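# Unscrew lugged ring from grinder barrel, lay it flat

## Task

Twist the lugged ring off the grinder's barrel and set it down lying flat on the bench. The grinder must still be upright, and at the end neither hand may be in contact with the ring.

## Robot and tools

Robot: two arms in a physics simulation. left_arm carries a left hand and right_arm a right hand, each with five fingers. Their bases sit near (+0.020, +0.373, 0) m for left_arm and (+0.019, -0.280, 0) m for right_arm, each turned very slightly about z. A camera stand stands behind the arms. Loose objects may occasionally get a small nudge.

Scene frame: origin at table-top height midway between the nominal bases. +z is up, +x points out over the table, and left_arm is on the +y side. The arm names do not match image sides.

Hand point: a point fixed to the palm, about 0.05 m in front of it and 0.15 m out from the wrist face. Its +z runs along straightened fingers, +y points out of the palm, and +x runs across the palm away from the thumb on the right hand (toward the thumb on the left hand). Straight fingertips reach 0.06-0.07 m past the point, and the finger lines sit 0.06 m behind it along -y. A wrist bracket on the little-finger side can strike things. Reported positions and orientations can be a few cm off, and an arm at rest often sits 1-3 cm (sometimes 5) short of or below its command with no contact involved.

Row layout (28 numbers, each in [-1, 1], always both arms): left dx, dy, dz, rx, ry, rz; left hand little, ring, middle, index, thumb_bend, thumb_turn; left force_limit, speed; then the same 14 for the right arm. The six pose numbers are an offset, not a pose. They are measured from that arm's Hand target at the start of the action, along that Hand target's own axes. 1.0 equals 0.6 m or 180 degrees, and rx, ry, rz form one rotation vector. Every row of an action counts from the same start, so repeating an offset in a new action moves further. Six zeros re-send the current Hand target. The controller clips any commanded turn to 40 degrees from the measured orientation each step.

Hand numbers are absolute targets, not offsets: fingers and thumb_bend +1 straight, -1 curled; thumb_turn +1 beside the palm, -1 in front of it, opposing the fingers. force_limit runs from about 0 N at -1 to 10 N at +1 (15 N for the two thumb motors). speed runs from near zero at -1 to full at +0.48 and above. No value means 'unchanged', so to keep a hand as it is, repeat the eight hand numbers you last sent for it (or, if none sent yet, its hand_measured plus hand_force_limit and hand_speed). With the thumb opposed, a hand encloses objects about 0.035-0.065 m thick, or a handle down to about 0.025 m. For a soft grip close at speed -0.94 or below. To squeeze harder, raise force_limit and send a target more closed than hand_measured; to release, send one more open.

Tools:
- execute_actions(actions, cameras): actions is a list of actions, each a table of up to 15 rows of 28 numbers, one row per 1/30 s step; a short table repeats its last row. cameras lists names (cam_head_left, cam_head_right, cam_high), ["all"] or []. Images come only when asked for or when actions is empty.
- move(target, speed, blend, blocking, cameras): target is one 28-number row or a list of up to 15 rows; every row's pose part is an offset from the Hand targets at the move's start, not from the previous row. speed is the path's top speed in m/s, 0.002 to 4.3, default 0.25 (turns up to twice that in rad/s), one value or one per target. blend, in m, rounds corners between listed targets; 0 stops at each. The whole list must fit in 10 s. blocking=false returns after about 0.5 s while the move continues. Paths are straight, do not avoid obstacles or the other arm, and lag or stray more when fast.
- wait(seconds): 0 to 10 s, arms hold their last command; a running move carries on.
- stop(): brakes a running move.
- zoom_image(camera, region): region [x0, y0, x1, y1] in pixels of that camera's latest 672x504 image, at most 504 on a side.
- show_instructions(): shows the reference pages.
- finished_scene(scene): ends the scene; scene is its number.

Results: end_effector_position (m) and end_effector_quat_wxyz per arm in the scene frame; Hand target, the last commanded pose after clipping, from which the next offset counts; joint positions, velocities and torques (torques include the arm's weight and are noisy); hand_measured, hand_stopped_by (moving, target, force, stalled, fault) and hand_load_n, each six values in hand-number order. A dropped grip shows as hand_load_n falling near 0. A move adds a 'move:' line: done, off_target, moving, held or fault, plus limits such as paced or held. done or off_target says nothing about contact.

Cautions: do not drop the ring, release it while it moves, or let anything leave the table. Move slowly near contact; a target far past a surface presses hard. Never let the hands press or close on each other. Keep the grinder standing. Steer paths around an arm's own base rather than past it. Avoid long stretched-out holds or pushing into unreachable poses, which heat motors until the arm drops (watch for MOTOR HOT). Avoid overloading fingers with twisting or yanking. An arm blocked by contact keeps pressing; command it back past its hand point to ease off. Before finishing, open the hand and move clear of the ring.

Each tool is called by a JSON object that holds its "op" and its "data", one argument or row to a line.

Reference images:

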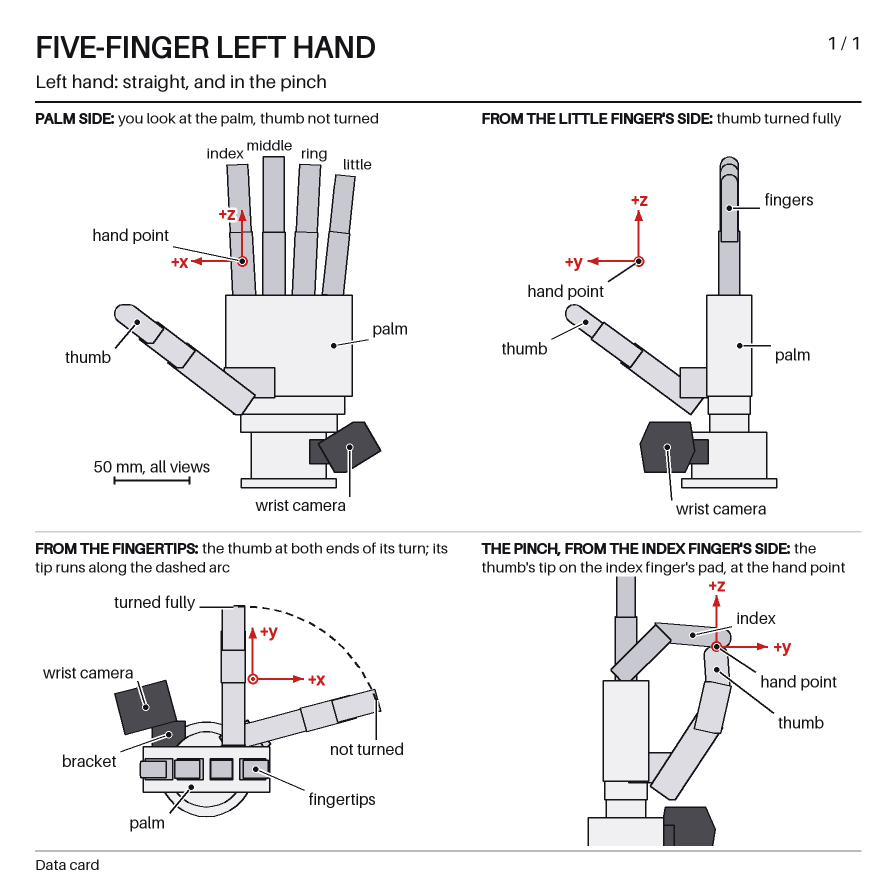

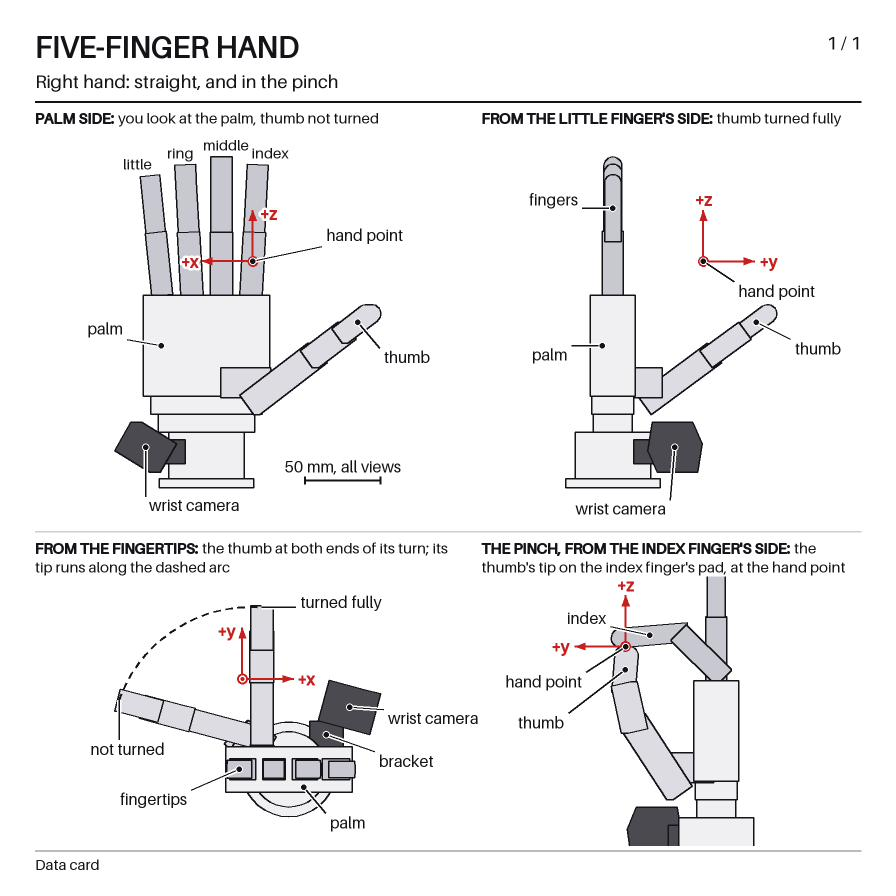

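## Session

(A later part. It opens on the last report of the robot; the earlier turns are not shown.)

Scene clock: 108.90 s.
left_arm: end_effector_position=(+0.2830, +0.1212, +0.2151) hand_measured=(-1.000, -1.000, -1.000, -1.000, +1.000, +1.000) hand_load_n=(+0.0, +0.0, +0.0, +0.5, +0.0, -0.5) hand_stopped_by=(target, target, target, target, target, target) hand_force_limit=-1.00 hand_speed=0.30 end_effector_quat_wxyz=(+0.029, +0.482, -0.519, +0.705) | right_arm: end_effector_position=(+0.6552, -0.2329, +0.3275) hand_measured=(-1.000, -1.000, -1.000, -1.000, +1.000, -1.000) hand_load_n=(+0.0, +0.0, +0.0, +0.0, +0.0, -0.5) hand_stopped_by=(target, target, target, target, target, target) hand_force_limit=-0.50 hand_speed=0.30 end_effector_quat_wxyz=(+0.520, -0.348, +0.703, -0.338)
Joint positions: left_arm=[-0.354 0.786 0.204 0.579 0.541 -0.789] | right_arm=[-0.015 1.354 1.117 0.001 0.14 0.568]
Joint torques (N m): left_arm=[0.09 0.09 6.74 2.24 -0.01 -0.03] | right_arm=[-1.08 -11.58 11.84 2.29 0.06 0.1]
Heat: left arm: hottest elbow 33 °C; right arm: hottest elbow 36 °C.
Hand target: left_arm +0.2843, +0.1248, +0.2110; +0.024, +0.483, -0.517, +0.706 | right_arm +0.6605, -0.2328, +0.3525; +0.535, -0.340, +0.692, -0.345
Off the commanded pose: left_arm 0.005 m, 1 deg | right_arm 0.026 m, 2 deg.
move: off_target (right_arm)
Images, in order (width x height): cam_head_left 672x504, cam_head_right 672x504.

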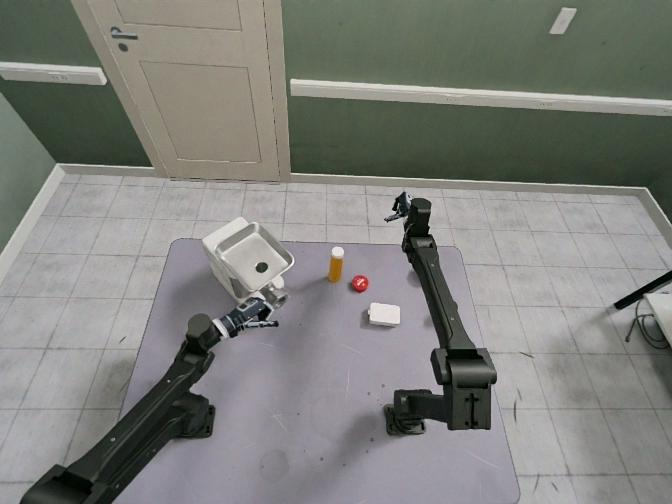

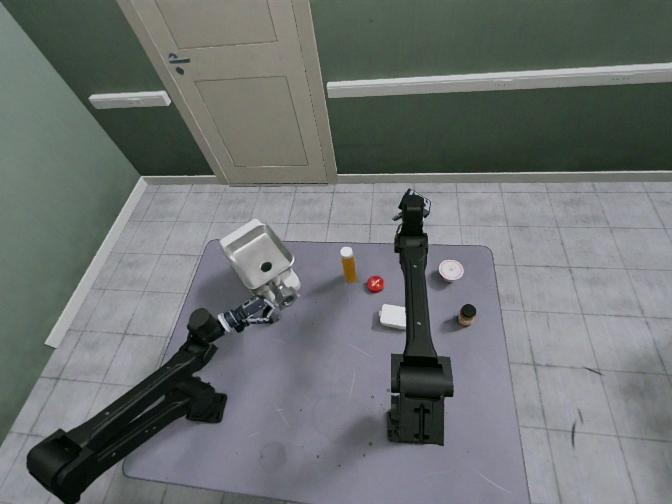

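{"op": "move", "data": {
  "target": [
    [0,0,0,0,0,0,-1,-1,-1,-1,1,1,-1,0.3,0.0418,0.0961,-0.3411,-0.0157,-0.2735,-0.1869,-1,-1,-1,-1,1,-1,-0.5,0.3],
    [0,0,0,0,0,0,-1,-1,-1,-1,1,1,-1,0.3,-0.1175,0.4933,-0.5369,-0.0157,-0.2735,-0.1869,-1,-1,-1,-1,1,-1,-0.5,0.3]
  ],
  "speed": 0.25,
  "cameras": ["cam_head_left","cam_head_right","cam_high"]
}}

Scene clock: 115.13 s.
left_arm: end_effector_position=(+0.2830, +0.1212, +0.2151) hand_measured=(-1.000, -1.000, -1.000, -1.000, +1.000, +1.000) hand_load_n=(+0.0, +0.0, +0.0, +0.0, +0.0, +0.0) hand_stopped_by=(target, target, target, target, target, target) hand_force_limit=-1.00 hand_speed=0.30 end_effector_quat_wxyz=(+0.029, +0.482, -0.519, +0.705) | right_arm: end_effector_position=(+0.3320, +0.0147, +0.2006) hand_measured=(-1.000, -1.000, -1.000, -1.000, +1.000, -1.000) hand_load_n=(+0.0, +0.0, +0.0, +0.0, +0.0, +0.0) hand_stopped_by=(target, target, target, target, target, target) hand_force_limit=-0.50 hand_speed=0.30 end_effector_quat_wxyz=(+0.641, -0.641, +0.303, -0.292)
Joint positions: left_arm=[-0.354 0.786 0.204 0.579 0.541 -0.789] | right_arm=[0.626 0.903 0.328 0.568 -0.035 0.014]
Joint torques (N m): left_arm=[0.03 -0.21 6.58 2.3 0.02 -0.03] | right_arm=[-0.03 -1.38 8.51 2.7 0.16 -0.04]
Heat: left arm: hottest elbow 33 °C; right arm: hottest elbow 36 °C.
Hand target: left_arm +0.2843, +0.1248, +0.2110; +0.024, +0.483, -0.517, +0.706 | right_arm +0.3300, +0.0202, +0.2004; +0.643, -0.643, +0.294, -0.293
Off the commanded pose: left_arm 0.006 m, 1 deg | right_arm 0.006 m, 1 deg.
move: done

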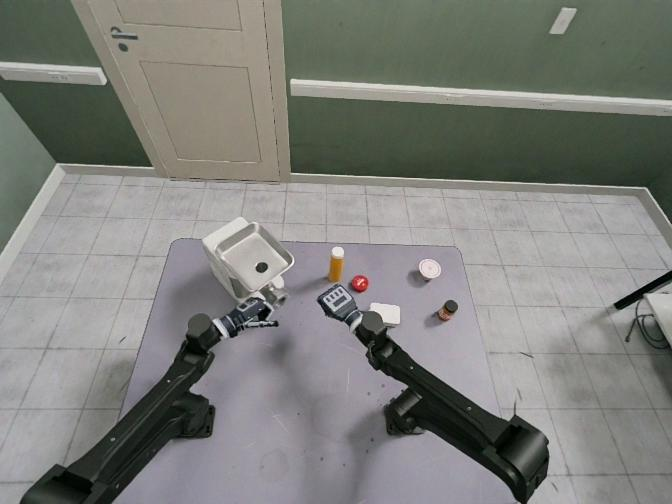

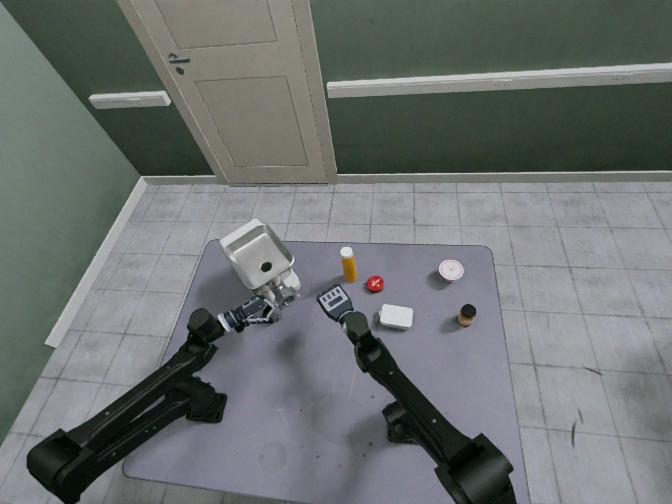

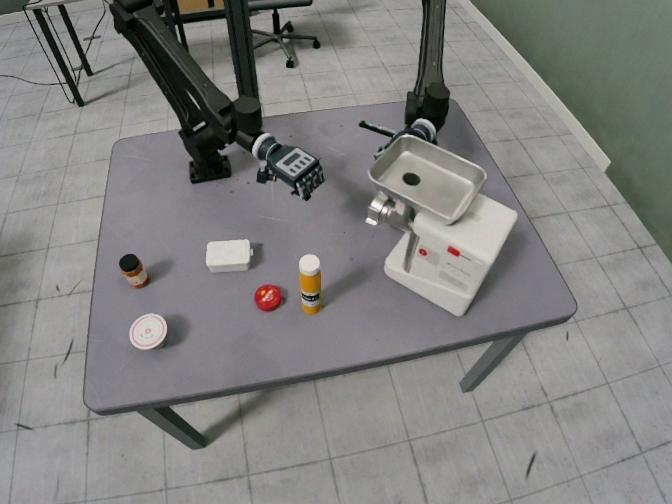

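{"op": "zoom_image", "data": {
  "camera": "cam_head_left",
  "region": [260, 260, 380, 350]
}}

Scaled by 4.200 from the camera's 672x504 image, which has a finer 960x720 frame.

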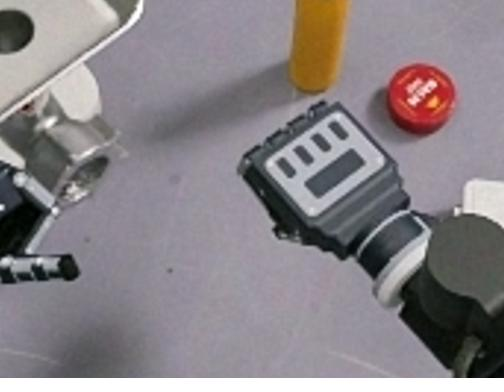

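{"op": "move", "data": {
  "target": [-0.04,0.04,0,0,0,0,-1,-1,-1,-1,1,1,-1,0.3,0,0,0,0,0,0,-1,-1,-1,-1,1,-1,-0.5,0.3],
  "speed": 0.06,
  "cameras": ["cam_head_left","cam_head_right"]
}}

{"op": "zoom_image", "data": {
  "camera": "cam_head_left",
  "region": [240, 270, 310, 340]
}}

{"op": "zoom_image", "data": {
  "camera": "cam_head_right",
  "region": [240, 260, 310, 330]
}}

Scene clock: 117.80 s.
left_arm: end_effector_position=(+0.2839, +0.1209, +0.1807) hand_measured=(-1.000, -1.000, -1.000, -1.000, +1.000, +1.000) hand_load_n=(+0.0, +0.0, +0.0, +0.0, +0.0, -0.5) hand_stopped_by=(target, target, target, target, target, target) hand_force_limit=-1.00 hand_speed=0.30 end_effector_quat_wxyz=(+0.029, +0.482, -0.518, +0.706) | right_arm: end_effector_position=(+0.3321, +0.0147, +0.2005) hand_measured=(-1.000, -1.000, -1.000, -1.000, +1.000, -1.000) hand_load_n=(+0.0, +0.0, +0.0, +0.0, +0.0, +0.0) hand_stopped_by=(target, target, target, target, target, target) hand_force_limit=-0.50 hand_speed=0.30 end_effector_quat_wxyz=(+0.641, -0.642, +0.303, -0.292)
Joint positions: left_arm=[-0.354 0.959 0.146 0.81 0.541 -0.789] | right_arm=[0.626 0.903 0.328 0.568 -0.035 0.014]
Joint torques (N m): left_arm=[-0.21 -1.32 5.52 2.29 0.01 0] | right_arm=[0.03 -1.32 8.51 2.76 0.17 -0.03]
Heat: left arm: hottest elbow 33 °C; right arm: hottest elbow 36 °C.
Hand target: left_arm +0.2843, +0.1248, +0.1772; +0.024, +0.483, -0.517, +0.706 | right_arm +0.3300, +0.0202, +0.2002; +0.643, -0.643, +0.294, -0.293
Off the commanded pose: left_arm 0.005 m, 1 deg | right_arm 0.006 m, 1 deg.
move: done
Images, in order (width x height): cam_head_left 672x504, cam_head_right 672x504.

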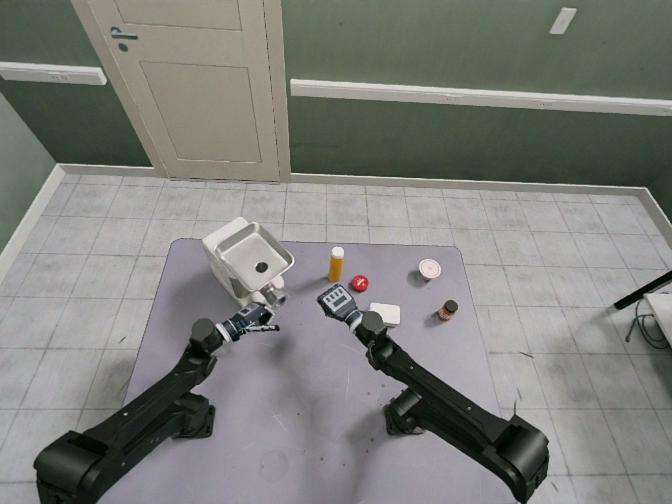

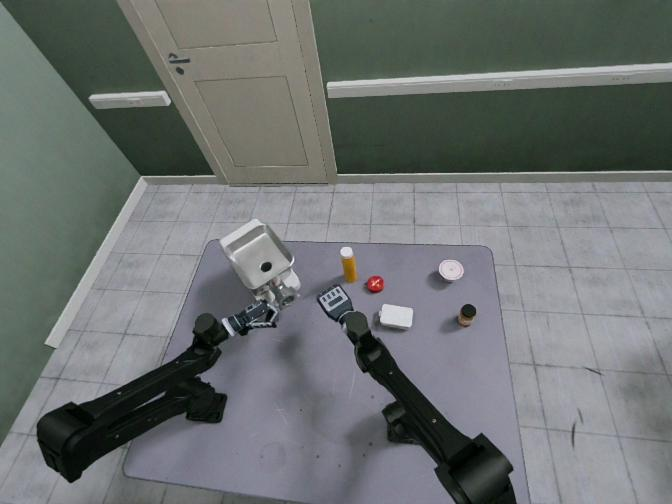

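Scaled by 7.200 from the camera's 672x504 image, which has a finer 960x720 frame.

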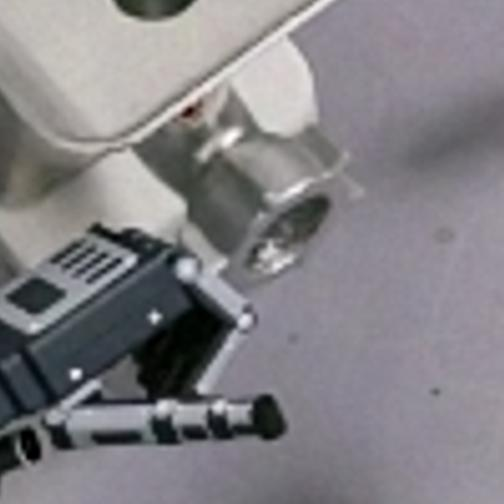

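Scaled by 7.200 from the camera's 672x504 image, which has a finer 960x720 frame.

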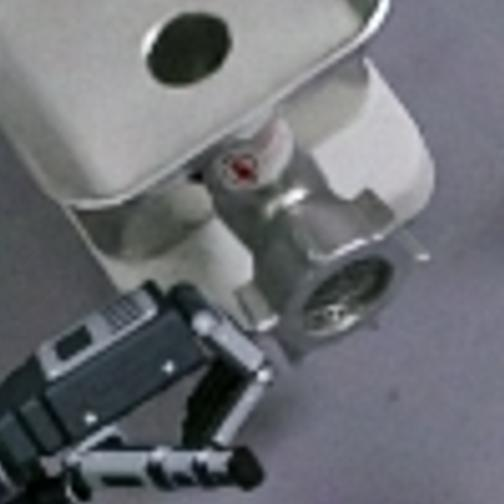

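{"op": "move", "data": {
  "target": [
    [0.053,-0.053,0,0,0,0,-1,-1,-1,-1,1,1,-1,0.3,0,0,0,0,0,0,-1,-1,-1,-1,1,-1,-0.5,0.3],
    [0.053,-0.053,0.0283,0,0,0,-1,-1,-1,-1,1,1,-1,0.3,0,0,0,0,0,0,-1,-1,-1,-1,1,-1,-0.5,0.3],
    [0.012,-0.012,0.0283,0,0,0,-1,-1,-1,-1,1,1,-1,0.3,0,0,0,0,0,0,-1,-1,-1,-1,1,-1,-0.5,0.3]
  ],
  "speed": 0.08,
  "cameras": ["cam_head_left","cam_head_right"]
}}

{"op": "zoom_image", "data": {
  "camera": "cam_head_left",
  "region": [240, 270, 310, 340]
}}

{"op": "zoom_image", "data": {
  "camera": "cam_head_right",
  "region": [240, 260, 310, 330]
}}

Scene clock: 121.27 s.
left_arm: end_effector_position=(+0.2918, +0.1178, +0.1810) hand_measured=(-1.000, -1.000, -1.000, -1.000, +1.000, +1.000) hand_load_n=(-6.0, +0.0, +0.5, +0.0, +0.0, +0.0) hand_stopped_by=(target, target, target, target, target, target) hand_force_limit=-1.00 hand_speed=0.30 end_effector_quat_wxyz=(+0.025, +0.494, -0.515, +0.700) | right_arm: end_effector_position=(+0.3321, +0.0147, +0.2005) hand_measured=(-1.000, -1.000, -1.000, -1.000, +1.000, -1.000) hand_load_n=(+0.0, +0.0, +0.0, +0.5, +0.0, +0.0) hand_stopped_by=(target, target, target, target, target, target) hand_force_limit=-0.50 hand_speed=0.30 end_effector_quat_wxyz=(+0.641, -0.642, +0.303, -0.292)
Joint positions: left_arm=[-0.37 0.965 0.164 0.779 0.503 -0.789] | right_arm=[0.626 0.903 0.328 0.568 -0.035 0.014]
Joint torques (N m): left_arm=[-1.85 -0.09 7.54 2.35 -0.15 -0.02] | right_arm=[-0.03 -1.26 8.53 2.77 0.16 -0.04]
Heat: left arm: hottest elbow 33 °C; right arm: hottest elbow 35 °C.
Hand target: left_arm +0.2955, +0.1119, +0.1873; +0.024, +0.483, -0.517, +0.706 | right_arm +0.3300, +0.0202, +0.2002; +0.643, -0.643, +0.294, -0.293
Off the commanded pose: left_arm 0.009 m, 1 deg | right_arm 0.006 m, 1 deg.
move: done
Images, in order (width x height): cam_head_left 672x504, cam_head_right 672x504.

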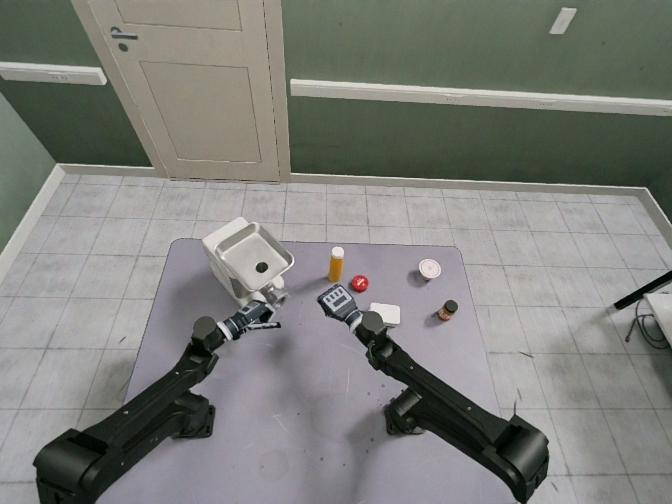

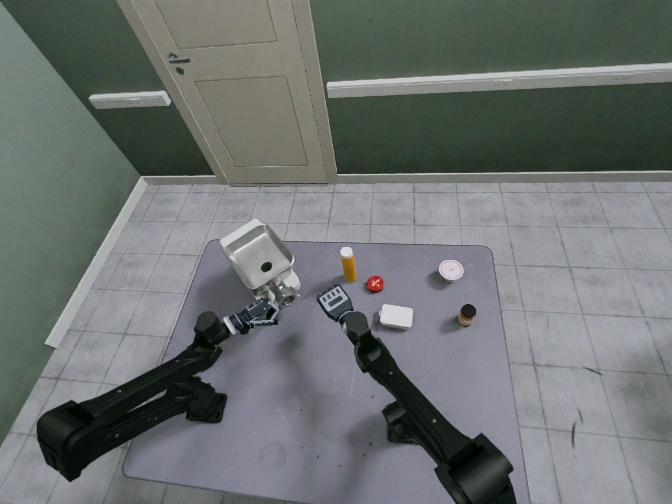

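Scaled by 7.200 from the camera's 672x504 image, which has a finer 960x720 frame.

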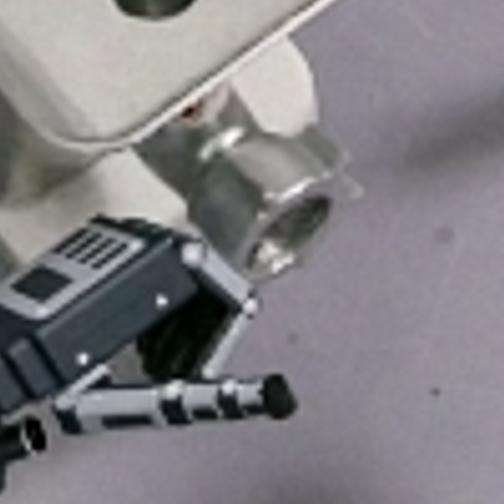

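Scaled by 7.200 from the camera's 672x504 image, which has a finer 960x720 frame.

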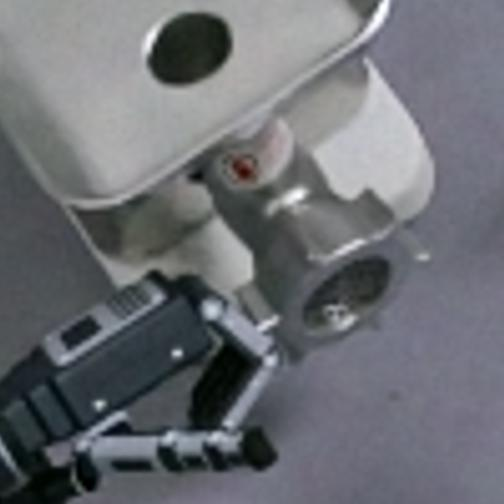

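{"op": "move", "data": {
  "target": [
    [0.105,-0.105,-0.02,0,0,0,-1,-1,-1,-1,1,1,-1,0.3,0,0,0,0,0,0,-1,-1,-1,-1,1,-1,-0.5,0.3],
    [0.140,-0.070,-0.02,0,0,-0.0833,-1,-1,-1,-1,1,1,-1,0.3,0,0,0,0,0,0,-1,-1,-1,-1,1,-1,-0.5,0.3],
    [0.119,-0.091,0.003,0,0,-0.0833,-1,-1,-1,-1,1,1,-1,0.3,0,0,0,0,0,0,-1,-1,-1,-1,1,-1,-0.5,0.3]
  ],
  "speed": 0.12,
  "cameras": ["cam_head_left","cam_head_right"]
}}

{"op": "zoom_image", "data": {
  "camera": "cam_head_left",
  "region": [240, 270, 310, 340]
}}

{"op": "zoom_image", "data": {
  "camera": "cam_head_right",
  "region": [240, 260, 310, 330]
}}

Scene clock: 126.10 s.
left_arm: end_effector_position=(+0.2770, +0.1045, +0.2470) hand_measured=(-1.000, -1.000, -1.000, -1.000, +1.000, +1.000) hand_load_n=(+0.0, +0.0, +0.0, +0.0, +0.0, +0.0) hand_stopped_by=(target, target, target, target, target, target) hand_force_limit=-1.00 hand_speed=0.30 end_effector_quat_wxyz=(+0.121, +0.563, -0.459, +0.676) | right_arm: end_effector_position=(+0.3321, +0.0147, +0.2005) hand_measured=(-1.000, -1.000, -1.000, -1.000, +1.000, -1.000) hand_load_n=(+0.0, +0.0, +0.0, +0.0, +0.0, +0.0) hand_stopped_by=(target, target, target, target, target, target) hand_force_limit=-0.50 hand_speed=0.30 end_effector_quat_wxyz=(+0.641, -0.642, +0.303, -0.292)
Joint positions: left_arm=[-0.433 0.708 0.265 0.38 0.46 -1.037] | right_arm=[0.626 0.903 0.328 0.568 -0.035 0.014]
Joint torques (N m): left_arm=[-0.32 -0.44 11.14 2.36 0.03 -0.17] | right_arm=[-0.03 -1.32 8.51 2.76 0.16 -0.03]
Heat: left arm: hottest elbow 33 °C; right arm: hottest elbow 35 °C.
Hand target: left_arm +0.2879, +0.1028, +0.2765; +0.116, +0.546, -0.449, +0.697 | right_arm +0.3300, +0.0202, +0.2002; +0.643, -0.643, +0.294, -0.293
Off the commanded pose: left_arm 0.031 m, 3 deg | right_arm 0.006 m, 1 deg.
move: off_target (left_arm)
Images, in order (width x height): cam_head_left 672x504, cam_head_right 672x504.

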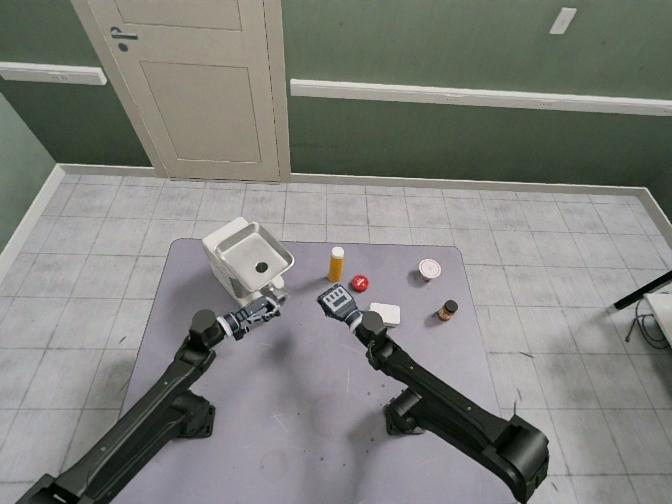

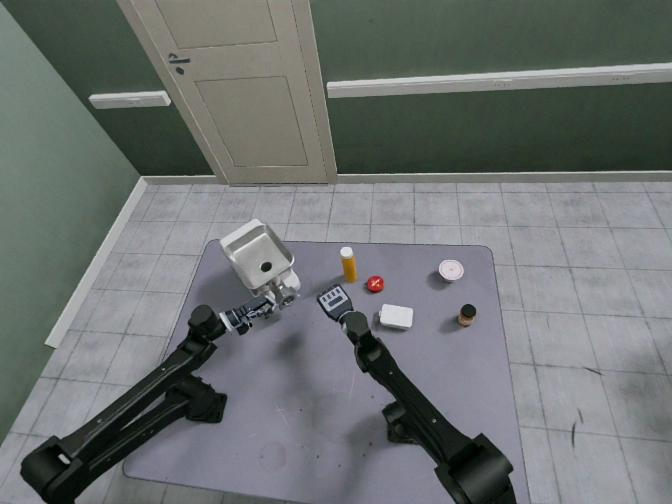

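Scaled by 7.200 from the camera's 672x504 image, which has a finer 960x720 frame.

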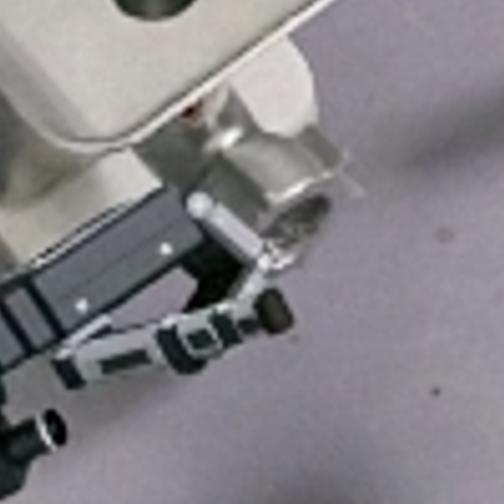

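Scaled by 7.200 from the camera's 672x504 image, which has a finer 960x720 frame.

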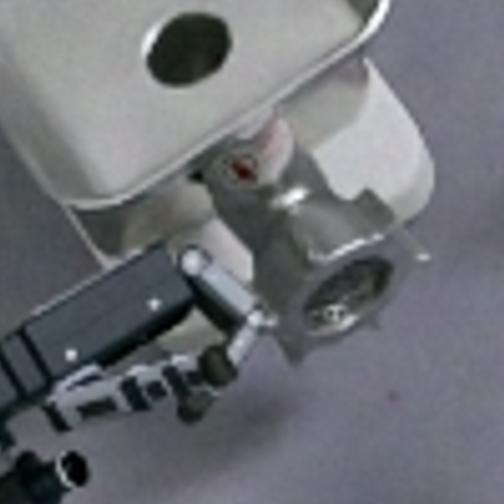

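{"op": "move", "data": {
  "target": [-0.072,0.0417,0.008,0,0,0,-1,-1,-1,-1,1,1,-1,0.3,0,0,0,0,0,0,-1,-1,-1,-1,1,-1,-0.5,0.3],
  "speed": 0.06,
  "cameras": ["cam_head_left","cam_head_right"]
}}

{"op": "zoom_image", "data": {
  "camera": "cam_head_left",
  "region": [240, 270, 310, 340]
}}

{"op": "zoom_image", "data": {
  "camera": "cam_head_right",
  "region": [240, 260, 310, 330]
}}

Scene clock: 127.97 s.
left_arm: end_effector_position=(+0.2923, +0.0990, +0.2292) hand_measured=(-1.000, -1.000, -1.000, -1.000, +1.000, +1.000) hand_load_n=(+0.0, +0.0, +0.0, +0.0, +0.0, +0.0) hand_stopped_by=(target, target, target, target, target, target) hand_force_limit=-1.00 hand_speed=0.30 end_effector_quat_wxyz=(+0.113, +0.545, -0.453, +0.697) | right_arm: end_effector_position=(+0.3321, +0.0147, +0.2005) hand_measured=(-1.000, -1.000, -1.000, -1.000, +1.000, -1.000) hand_load_n=(+0.5, +0.0, +0.0, +0.0, +0.0, +0.0) hand_stopped_by=(target, target, target, target, target, target) hand_force_limit=-0.50 hand_speed=0.30 end_effector_quat_wxyz=(+0.641, -0.642, +0.303, -0.292)
Joint positions: left_arm=[-0.433 0.887 0.232 0.651 0.453 -1.037] | right_arm=[0.626 0.903 0.328 0.568 -0.035 0.014]
Joint torques (N m): left_arm=[-1.44 -1.03 6.38 2.24 -0.24 -0.16] | right_arm=[-0.03 -1.2 8.5 2.77 0.16 -0.04]
Heat: left arm: hottest elbow 33 °C; right arm: hottest elbow 35 °C.
Hand target: left_arm +0.2909, +0.0992, +0.2264; +0.116, +0.547, -0.449, +0.697 | right_arm +0.3300, +0.0202, +0.2002; +0.643, -0.643, +0.294, -0.293
Off the commanded pose: left_arm 0.003 m, 1 deg | right_arm 0.006 m, 1 deg.
move: done
Images, in order (width x height): cam_head_left 672x504, cam_head_right 672x504.

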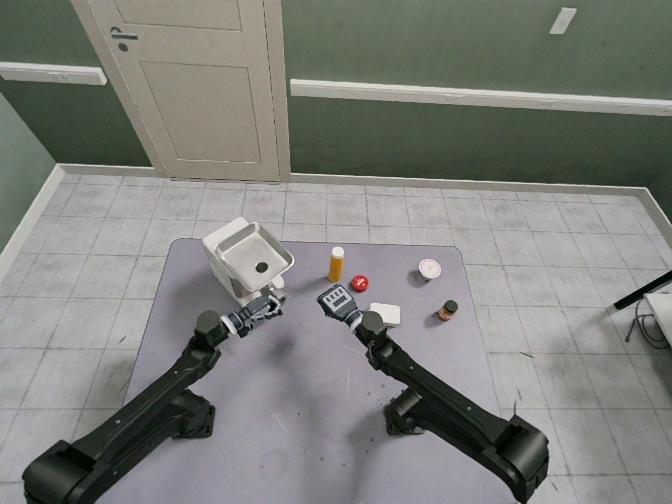

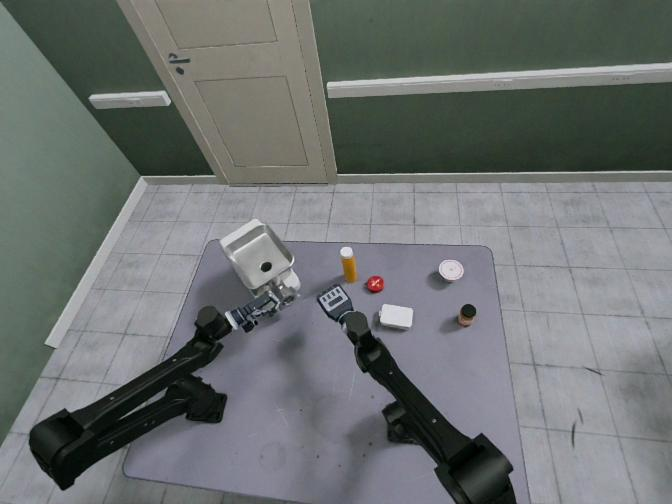

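Scaled by 7.200 from the camera's 672x504 image, which has a finer 960x720 frame.

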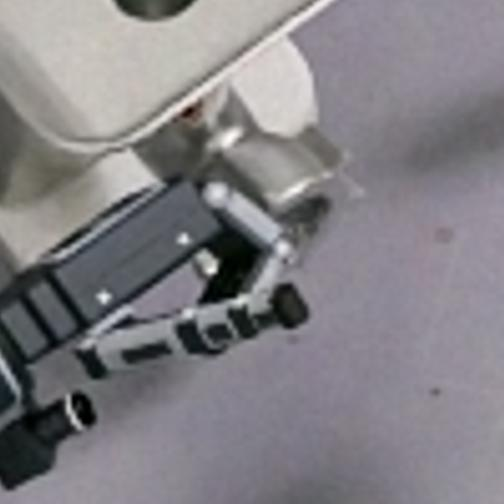

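Scaled by 7.200 from the camera's 672x504 image, which has a finer 960x720 frame.

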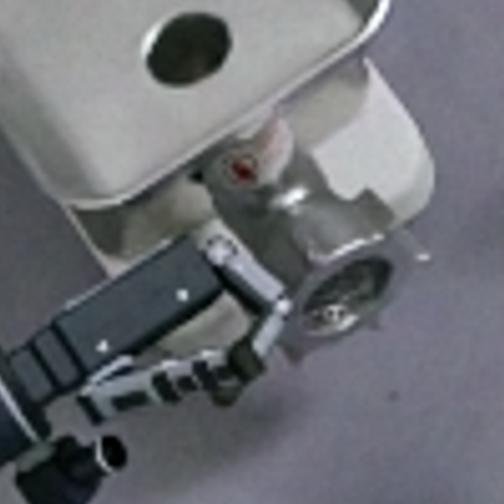

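{"op": "move", "data": {
  "target": [-0.043,0.025,-0.008,0,0,0,-1,-1,-1,-1,1,1,-1,0.3,0,0,0,0,0,0,-1,-1,-1,-1,1,-1,-0.5,0.3],
  "speed": 0.06,
  "cameras": ["cam_head_left","cam_head_right"]
}}

{"op": "zoom_image", "data": {
  "camera": "cam_head_left",
  "region": [240, 270, 310, 340]
}}

{"op": "zoom_image", "data": {
  "camera": "cam_head_right",
  "region": [240, 260, 310, 330]
}}

Scene clock: 129.77 s.
left_arm: end_effector_position=(+0.2883, +0.1001, +0.1992) hand_measured=(-1.000, -1.000, -1.000, -1.000, +1.000, +1.000) hand_load_n=(+0.0, +0.0, +0.0, +0.0, +0.0, -0.5) hand_stopped_by=(target, target, target, target, target, target) hand_force_limit=-1.00 hand_speed=0.30 end_effector_quat_wxyz=(+0.114, +0.544, -0.454, +0.697) | right_arm: end_effector_position=(+0.3321, +0.0147, +0.2005) hand_measured=(-1.000, -1.000, -1.000, -1.000, +1.000, -1.000) hand_load_n=(+0.0, +0.0, +0.0, +0.0, +0.5, +0.0) hand_stopped_by=(target, target, target, target, target, target) hand_force_limit=-0.50 hand_speed=0.30 end_effector_quat_wxyz=(+0.641, -0.642, +0.303, -0.292)
Joint positions: left_arm=[-0.433 1.012 0.175 0.833 0.457 -1.037] | right_arm=[0.626 0.903 0.328 0.568 -0.035 0.014]
Joint torques (N m): left_arm=[-0.5 -2.14 5.55 2.35 0.01 -0.18] | right_arm=[-0.15 -1.2 8.5 2.77 0.16 -0.03]
Heat: left arm: hottest elbow 33 °C; right arm: hottest elbow 35 °C.
Hand target: left_arm +0.2877, +0.1027, +0.1968; +0.116, +0.546, -0.449, +0.697 | right_arm +0.3300, +0.0202, +0.2002; +0.643, -0.643, +0.294, -0.293
Off the commanded pose: left_arm 0.004 m, 1 deg | right_arm 0.006 m, 1 deg.
move: done
Images, in order (width x height): cam_head_left 672x504, cam_head_right 672x504.

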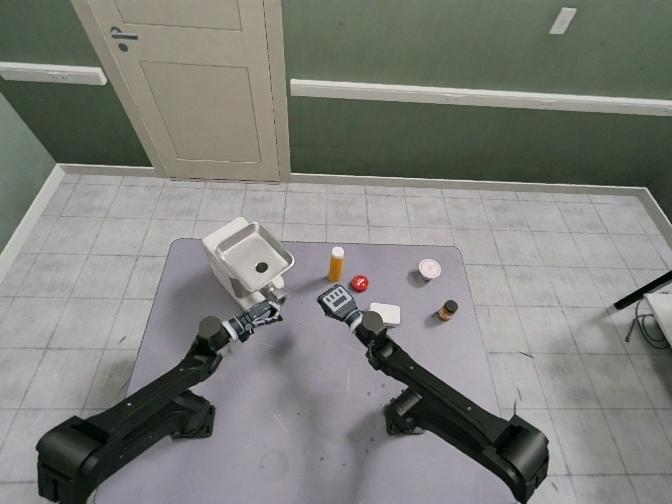

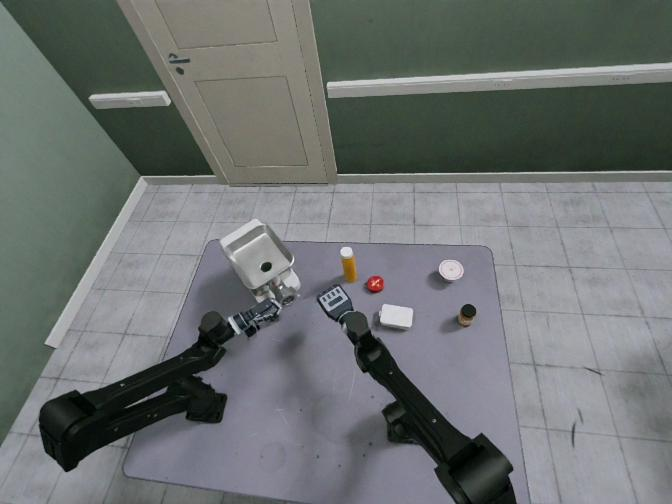

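Scaled by 7.200 from the camera's 672x504 image, which has a finer 960x720 frame.

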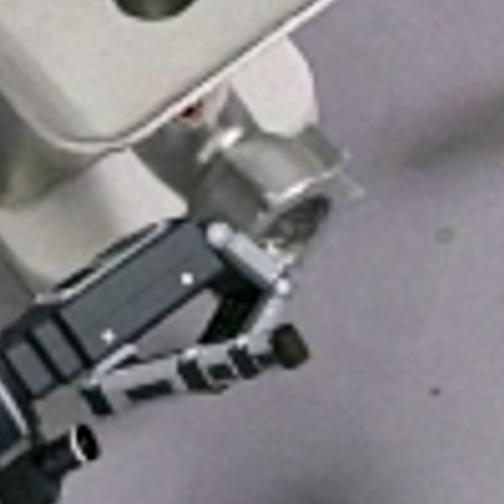

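Scaled by 7.200 from the camera's 672x504 image, which has a finer 960x720 frame.

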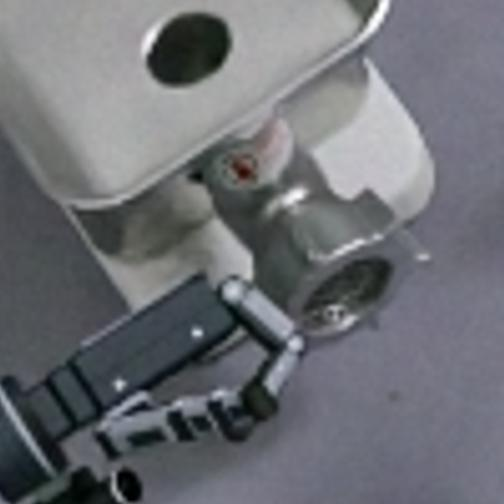

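{"op": "move", "data": {
  "target": [
    [0.072,-0.0417,0,0,0,0,-1,-1,-1,-1,1,1,-1,0.3,0,0,0,0,0,0,-1,-1,-1,-1,1,-1,-0.5,0.3],
    [0.061,-0.0607,0,0,0,0,-1,-1,-1,-1,1,1,-1,0.3,0,0,0,0,0,0,-1,-1,-1,-1,1,-1,-0.5,0.3],
    [-0.004,-0.0232,0,0,0,0,-1,-1,-1,-1,1,1,-1,0.3,0,0,0,0,0,0,-1,-1,-1,-1,1,-1,-0.5,0.3]
  ],
  "speed": 0.07,
  "cameras": ["cam_head_left","cam_head_right"]
}}

{"op": "zoom_image", "data": {
  "camera": "cam_head_left",
  "region": [240, 270, 310, 340]
}}

{"op": "zoom_image", "data": {
  "camera": "cam_head_right",
  "region": [240, 260, 310, 330]
}}

Scene clock: 133.53 s.
left_arm: end_effector_position=(+0.2973, +0.1093, +0.2033) hand_measured=(-1.000, -1.000, -1.000, -1.000, +1.000, +1.000) hand_load_n=(+0.0, +0.0, +0.0, +0.0, +0.0, +0.0) hand_stopped_by=(target, target, target, target, target, target) hand_force_limit=-1.00 hand_speed=0.30 end_effector_quat_wxyz=(+0.117, +0.545, -0.453, +0.696) | right_arm: end_effector_position=(+0.3321, +0.0147, +0.2005) hand_measured=(-1.000, -1.000, -1.000, -1.000, +1.000, -1.000) hand_load_n=(+0.0, +0.0, +0.0, +0.0, +0.0, +0.0) hand_stopped_by=(target, target, target, target, target, target) hand_force_limit=-0.50 hand_speed=0.30 end_effector_quat_wxyz=(+0.641, -0.642, +0.303, -0.292)
Joint positions: left_arm=[-0.375 1.015 0.194 0.816 0.517 -1.042] | right_arm=[0.626 0.903 0.328 0.568 -0.035 0.014]
Joint torques (N m): left_arm=[-0.5 -2.26 5.64 2.35 -0.15 -0.12] | right_arm=[-0.03 -1.2 8.5 2.76 0.16 -0.04]
Heat: left arm: hottest elbow 33 °C; right arm: hottest elbow 35 °C.
Hand target: left_arm +0.2976, +0.1114, +0.2016; +0.116, +0.546, -0.450, +0.697 | right_arm +0.3300, +0.0202, +0.2002; +0.643, -0.643, +0.294, -0.293
Off the commanded pose: left_arm 0.003 m, 0 deg | right_arm 0.006 m, 1 deg.
move: done
Images, in order (width x height): cam_head_left 672x504, cam_head_right 672x504.

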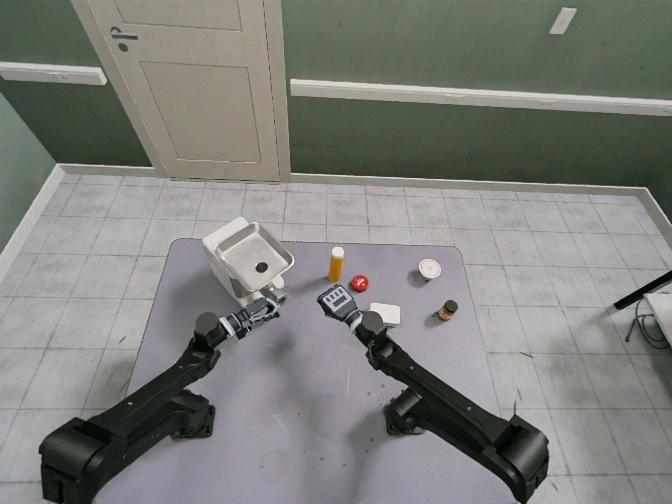

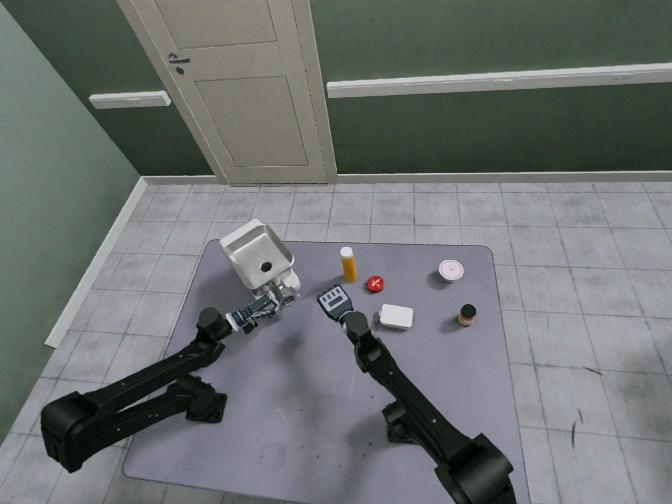

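Scaled by 7.200 from the camera's 672x504 image, which has a finer 960x720 frame.

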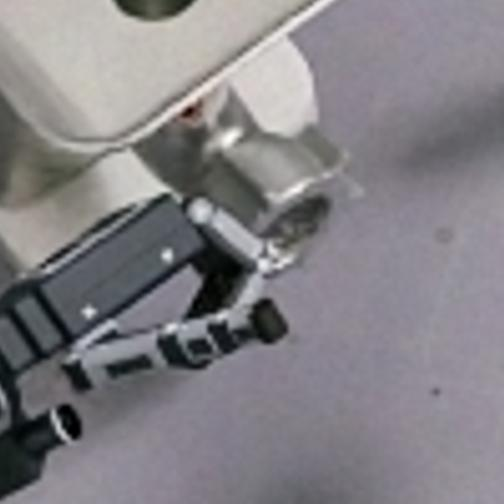

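Scaled by 7.200 from the camera's 672x504 image, which has a finer 960x720 frame.

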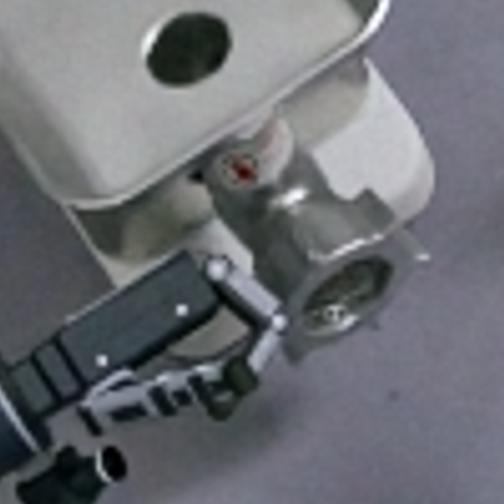

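{"op": "move", "data": {
  "target": [-0.0216,0.0125,0,0,0,0,-1,-1,-1,-1,1,1,-1,0.3,0,0,0,0,0,0,-1,-1,-1,-1,1,-1,-0.5,0.3],
  "speed": 0.05
}}

{"op": "move", "data": {
  "target": [-0.0216,0.0125,0,0,0,0,-1,-1,-1,-1,1,1,-1,0.3,0,0,0,0,0,0,-1,-1,-1,-1,1,-1,-0.5,0.3],
  "speed": 0.05,
  "cameras": ["cam_head_left","cam_head_right"]
}}

{"op": "zoom_image", "data": {
  "camera": "cam_head_left",
  "region": [240, 270, 310, 340]
}}

{"op": "zoom_image", "data": {
  "camera": "cam_head_right",
  "region": [240, 260, 310, 330]
}}

Scene clock: 135.00 s.
left_arm: end_effector_position=(+0.2964, +0.1090, +0.1999) hand_measured=(-1.000, -1.000, -1.000, -1.000, +1.000, +1.000) hand_load_n=(-2.0, +0.0, +0.0, +0.0, +0.0, +0.0) hand_stopped_by=(target, target, target, target, target, target) hand_force_limit=-1.00 hand_speed=0.30 end_effector_quat_wxyz=(+0.116, +0.532, -0.450, +0.708) | right_arm: end_effector_position=(+0.3321, +0.0147, +0.2005) hand_measured=(-1.000, -1.000, -1.000, -1.000, +1.000, -1.000) hand_load_n=(+0.0, +0.0, +0.0, +0.5, +0.5, +0.0) hand_stopped_by=(target, target, target, target, target, target) hand_force_limit=-0.50 hand_speed=0.30 end_effector_quat_wxyz=(+0.641, -0.642, +0.303, -0.292)
Joint positions: left_arm=[-0.375 1.082 0.177 0.938 0.522 -1.048] | right_arm=[0.626 0.903 0.328 0.568 -0.035 0.014]
Joint torques (N m): left_arm=[-0.15 -0.85 4.96 1.58 -0.33 -0.05] | right_arm=[0.03 -1.26 8.5 2.77 0.17 -0.03]
Heat: left arm: hottest elbow 33 °C; right arm: hottest elbow 35 °C.
Hand target: left_arm +0.2975, +0.1114, +0.1865; +0.116, +0.546, -0.450, +0.697 | right_arm +0.3300, +0.0202, +0.2002; +0.643, -0.643, +0.294, -0.293
Off the commanded pose: left_arm 0.014 m, 2 deg | right_arm 0.006 m, 1 deg.
move: off_target (left_arm)

Scene clock: 136.10 s.
left_arm: end_effector_position=(+0.2943, +0.1087, +0.1958) hand_measured=(-1.000, -1.000, -1.000, -1.000, +1.000, +1.000) hand_load_n=(-3.0, +0.0, +0.0, +0.0, +0.0, -0.5) hand_stopped_by=(target, target, target, target, target, target) hand_force_limit=-1.00 hand_speed=0.30 end_effector_quat_wxyz=(+0.116, +0.518, -0.448, +0.719) | right_arm: end_effector_position=(+0.3321, +0.0147, +0.2005) hand_measured=(-1.000, -1.000, -1.000, -1.000, +1.000, -1.000) hand_load_n=(+0.0, +0.0, +0.0, +0.0, +0.0, +0.0) hand_stopped_by=(target, target, target, target, target, target) hand_force_limit=-0.50 hand_speed=0.30 end_effector_quat_wxyz=(+0.641, -0.642, +0.303, -0.292)
Joint positions: left_arm=[-0.375 1.158 0.161 1.069 0.529 -1.055] | right_arm=[0.626 0.903 0.328 0.568 -0.035 0.014]
Joint torques (N m): left_arm=[-0.5 0.38 4.37 0.81 -0.62 0.04] | right_arm=[0.03 -1.26 8.51 2.76 0.16 -0.04]
Heat: left arm: hottest elbow 33 °C; right arm: hottest elbow 35 °C.
Hand target: left_arm +0.2976, +0.1114, +0.1716; +0.116, +0.546, -0.450, +0.697 | right_arm +0.3300, +0.0202, +0.2002; +0.643, -0.643, +0.294, -0.293
Off the commanded pose: left_arm 0.025 m, 4 deg | right_arm 0.006 m, 1 deg.
move: off_target (left_arm)
Images, in order (width x height): cam_head_left 672x504, cam_head_right 672x504.

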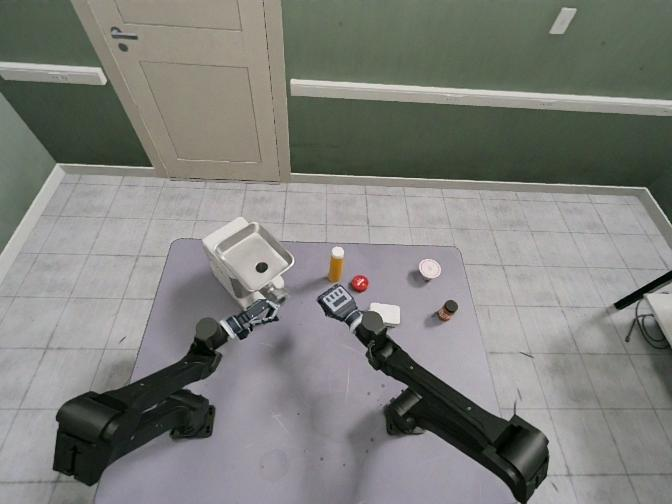

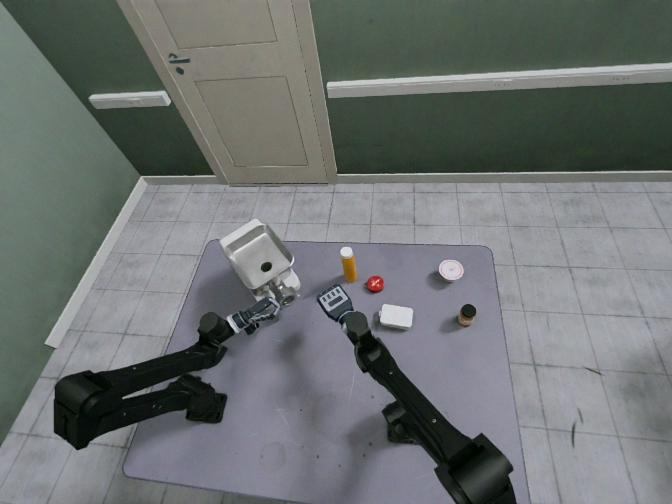

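Scaled by 7.200 from the camera's 672x504 image, which has a finer 960x720 frame.

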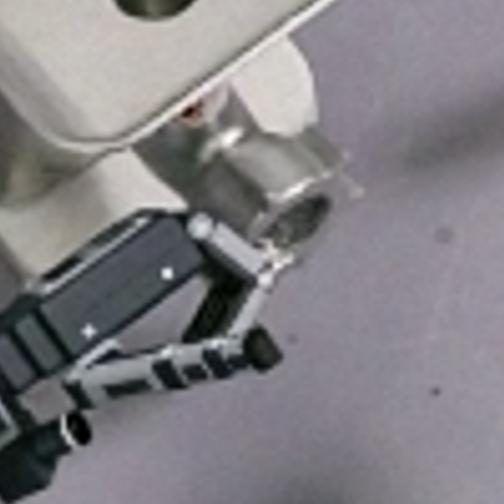

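Scaled by 7.200 from the camera's 672x504 image, which has a finer 960x720 frame.

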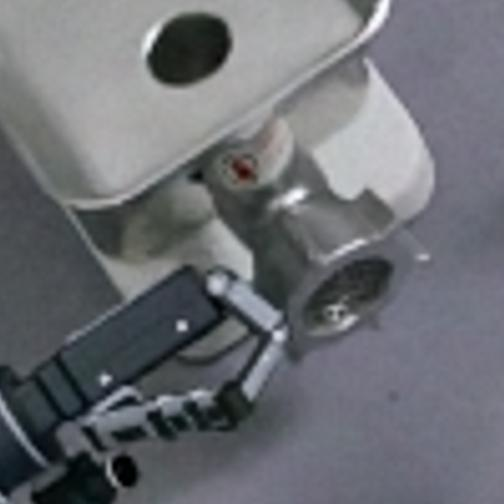

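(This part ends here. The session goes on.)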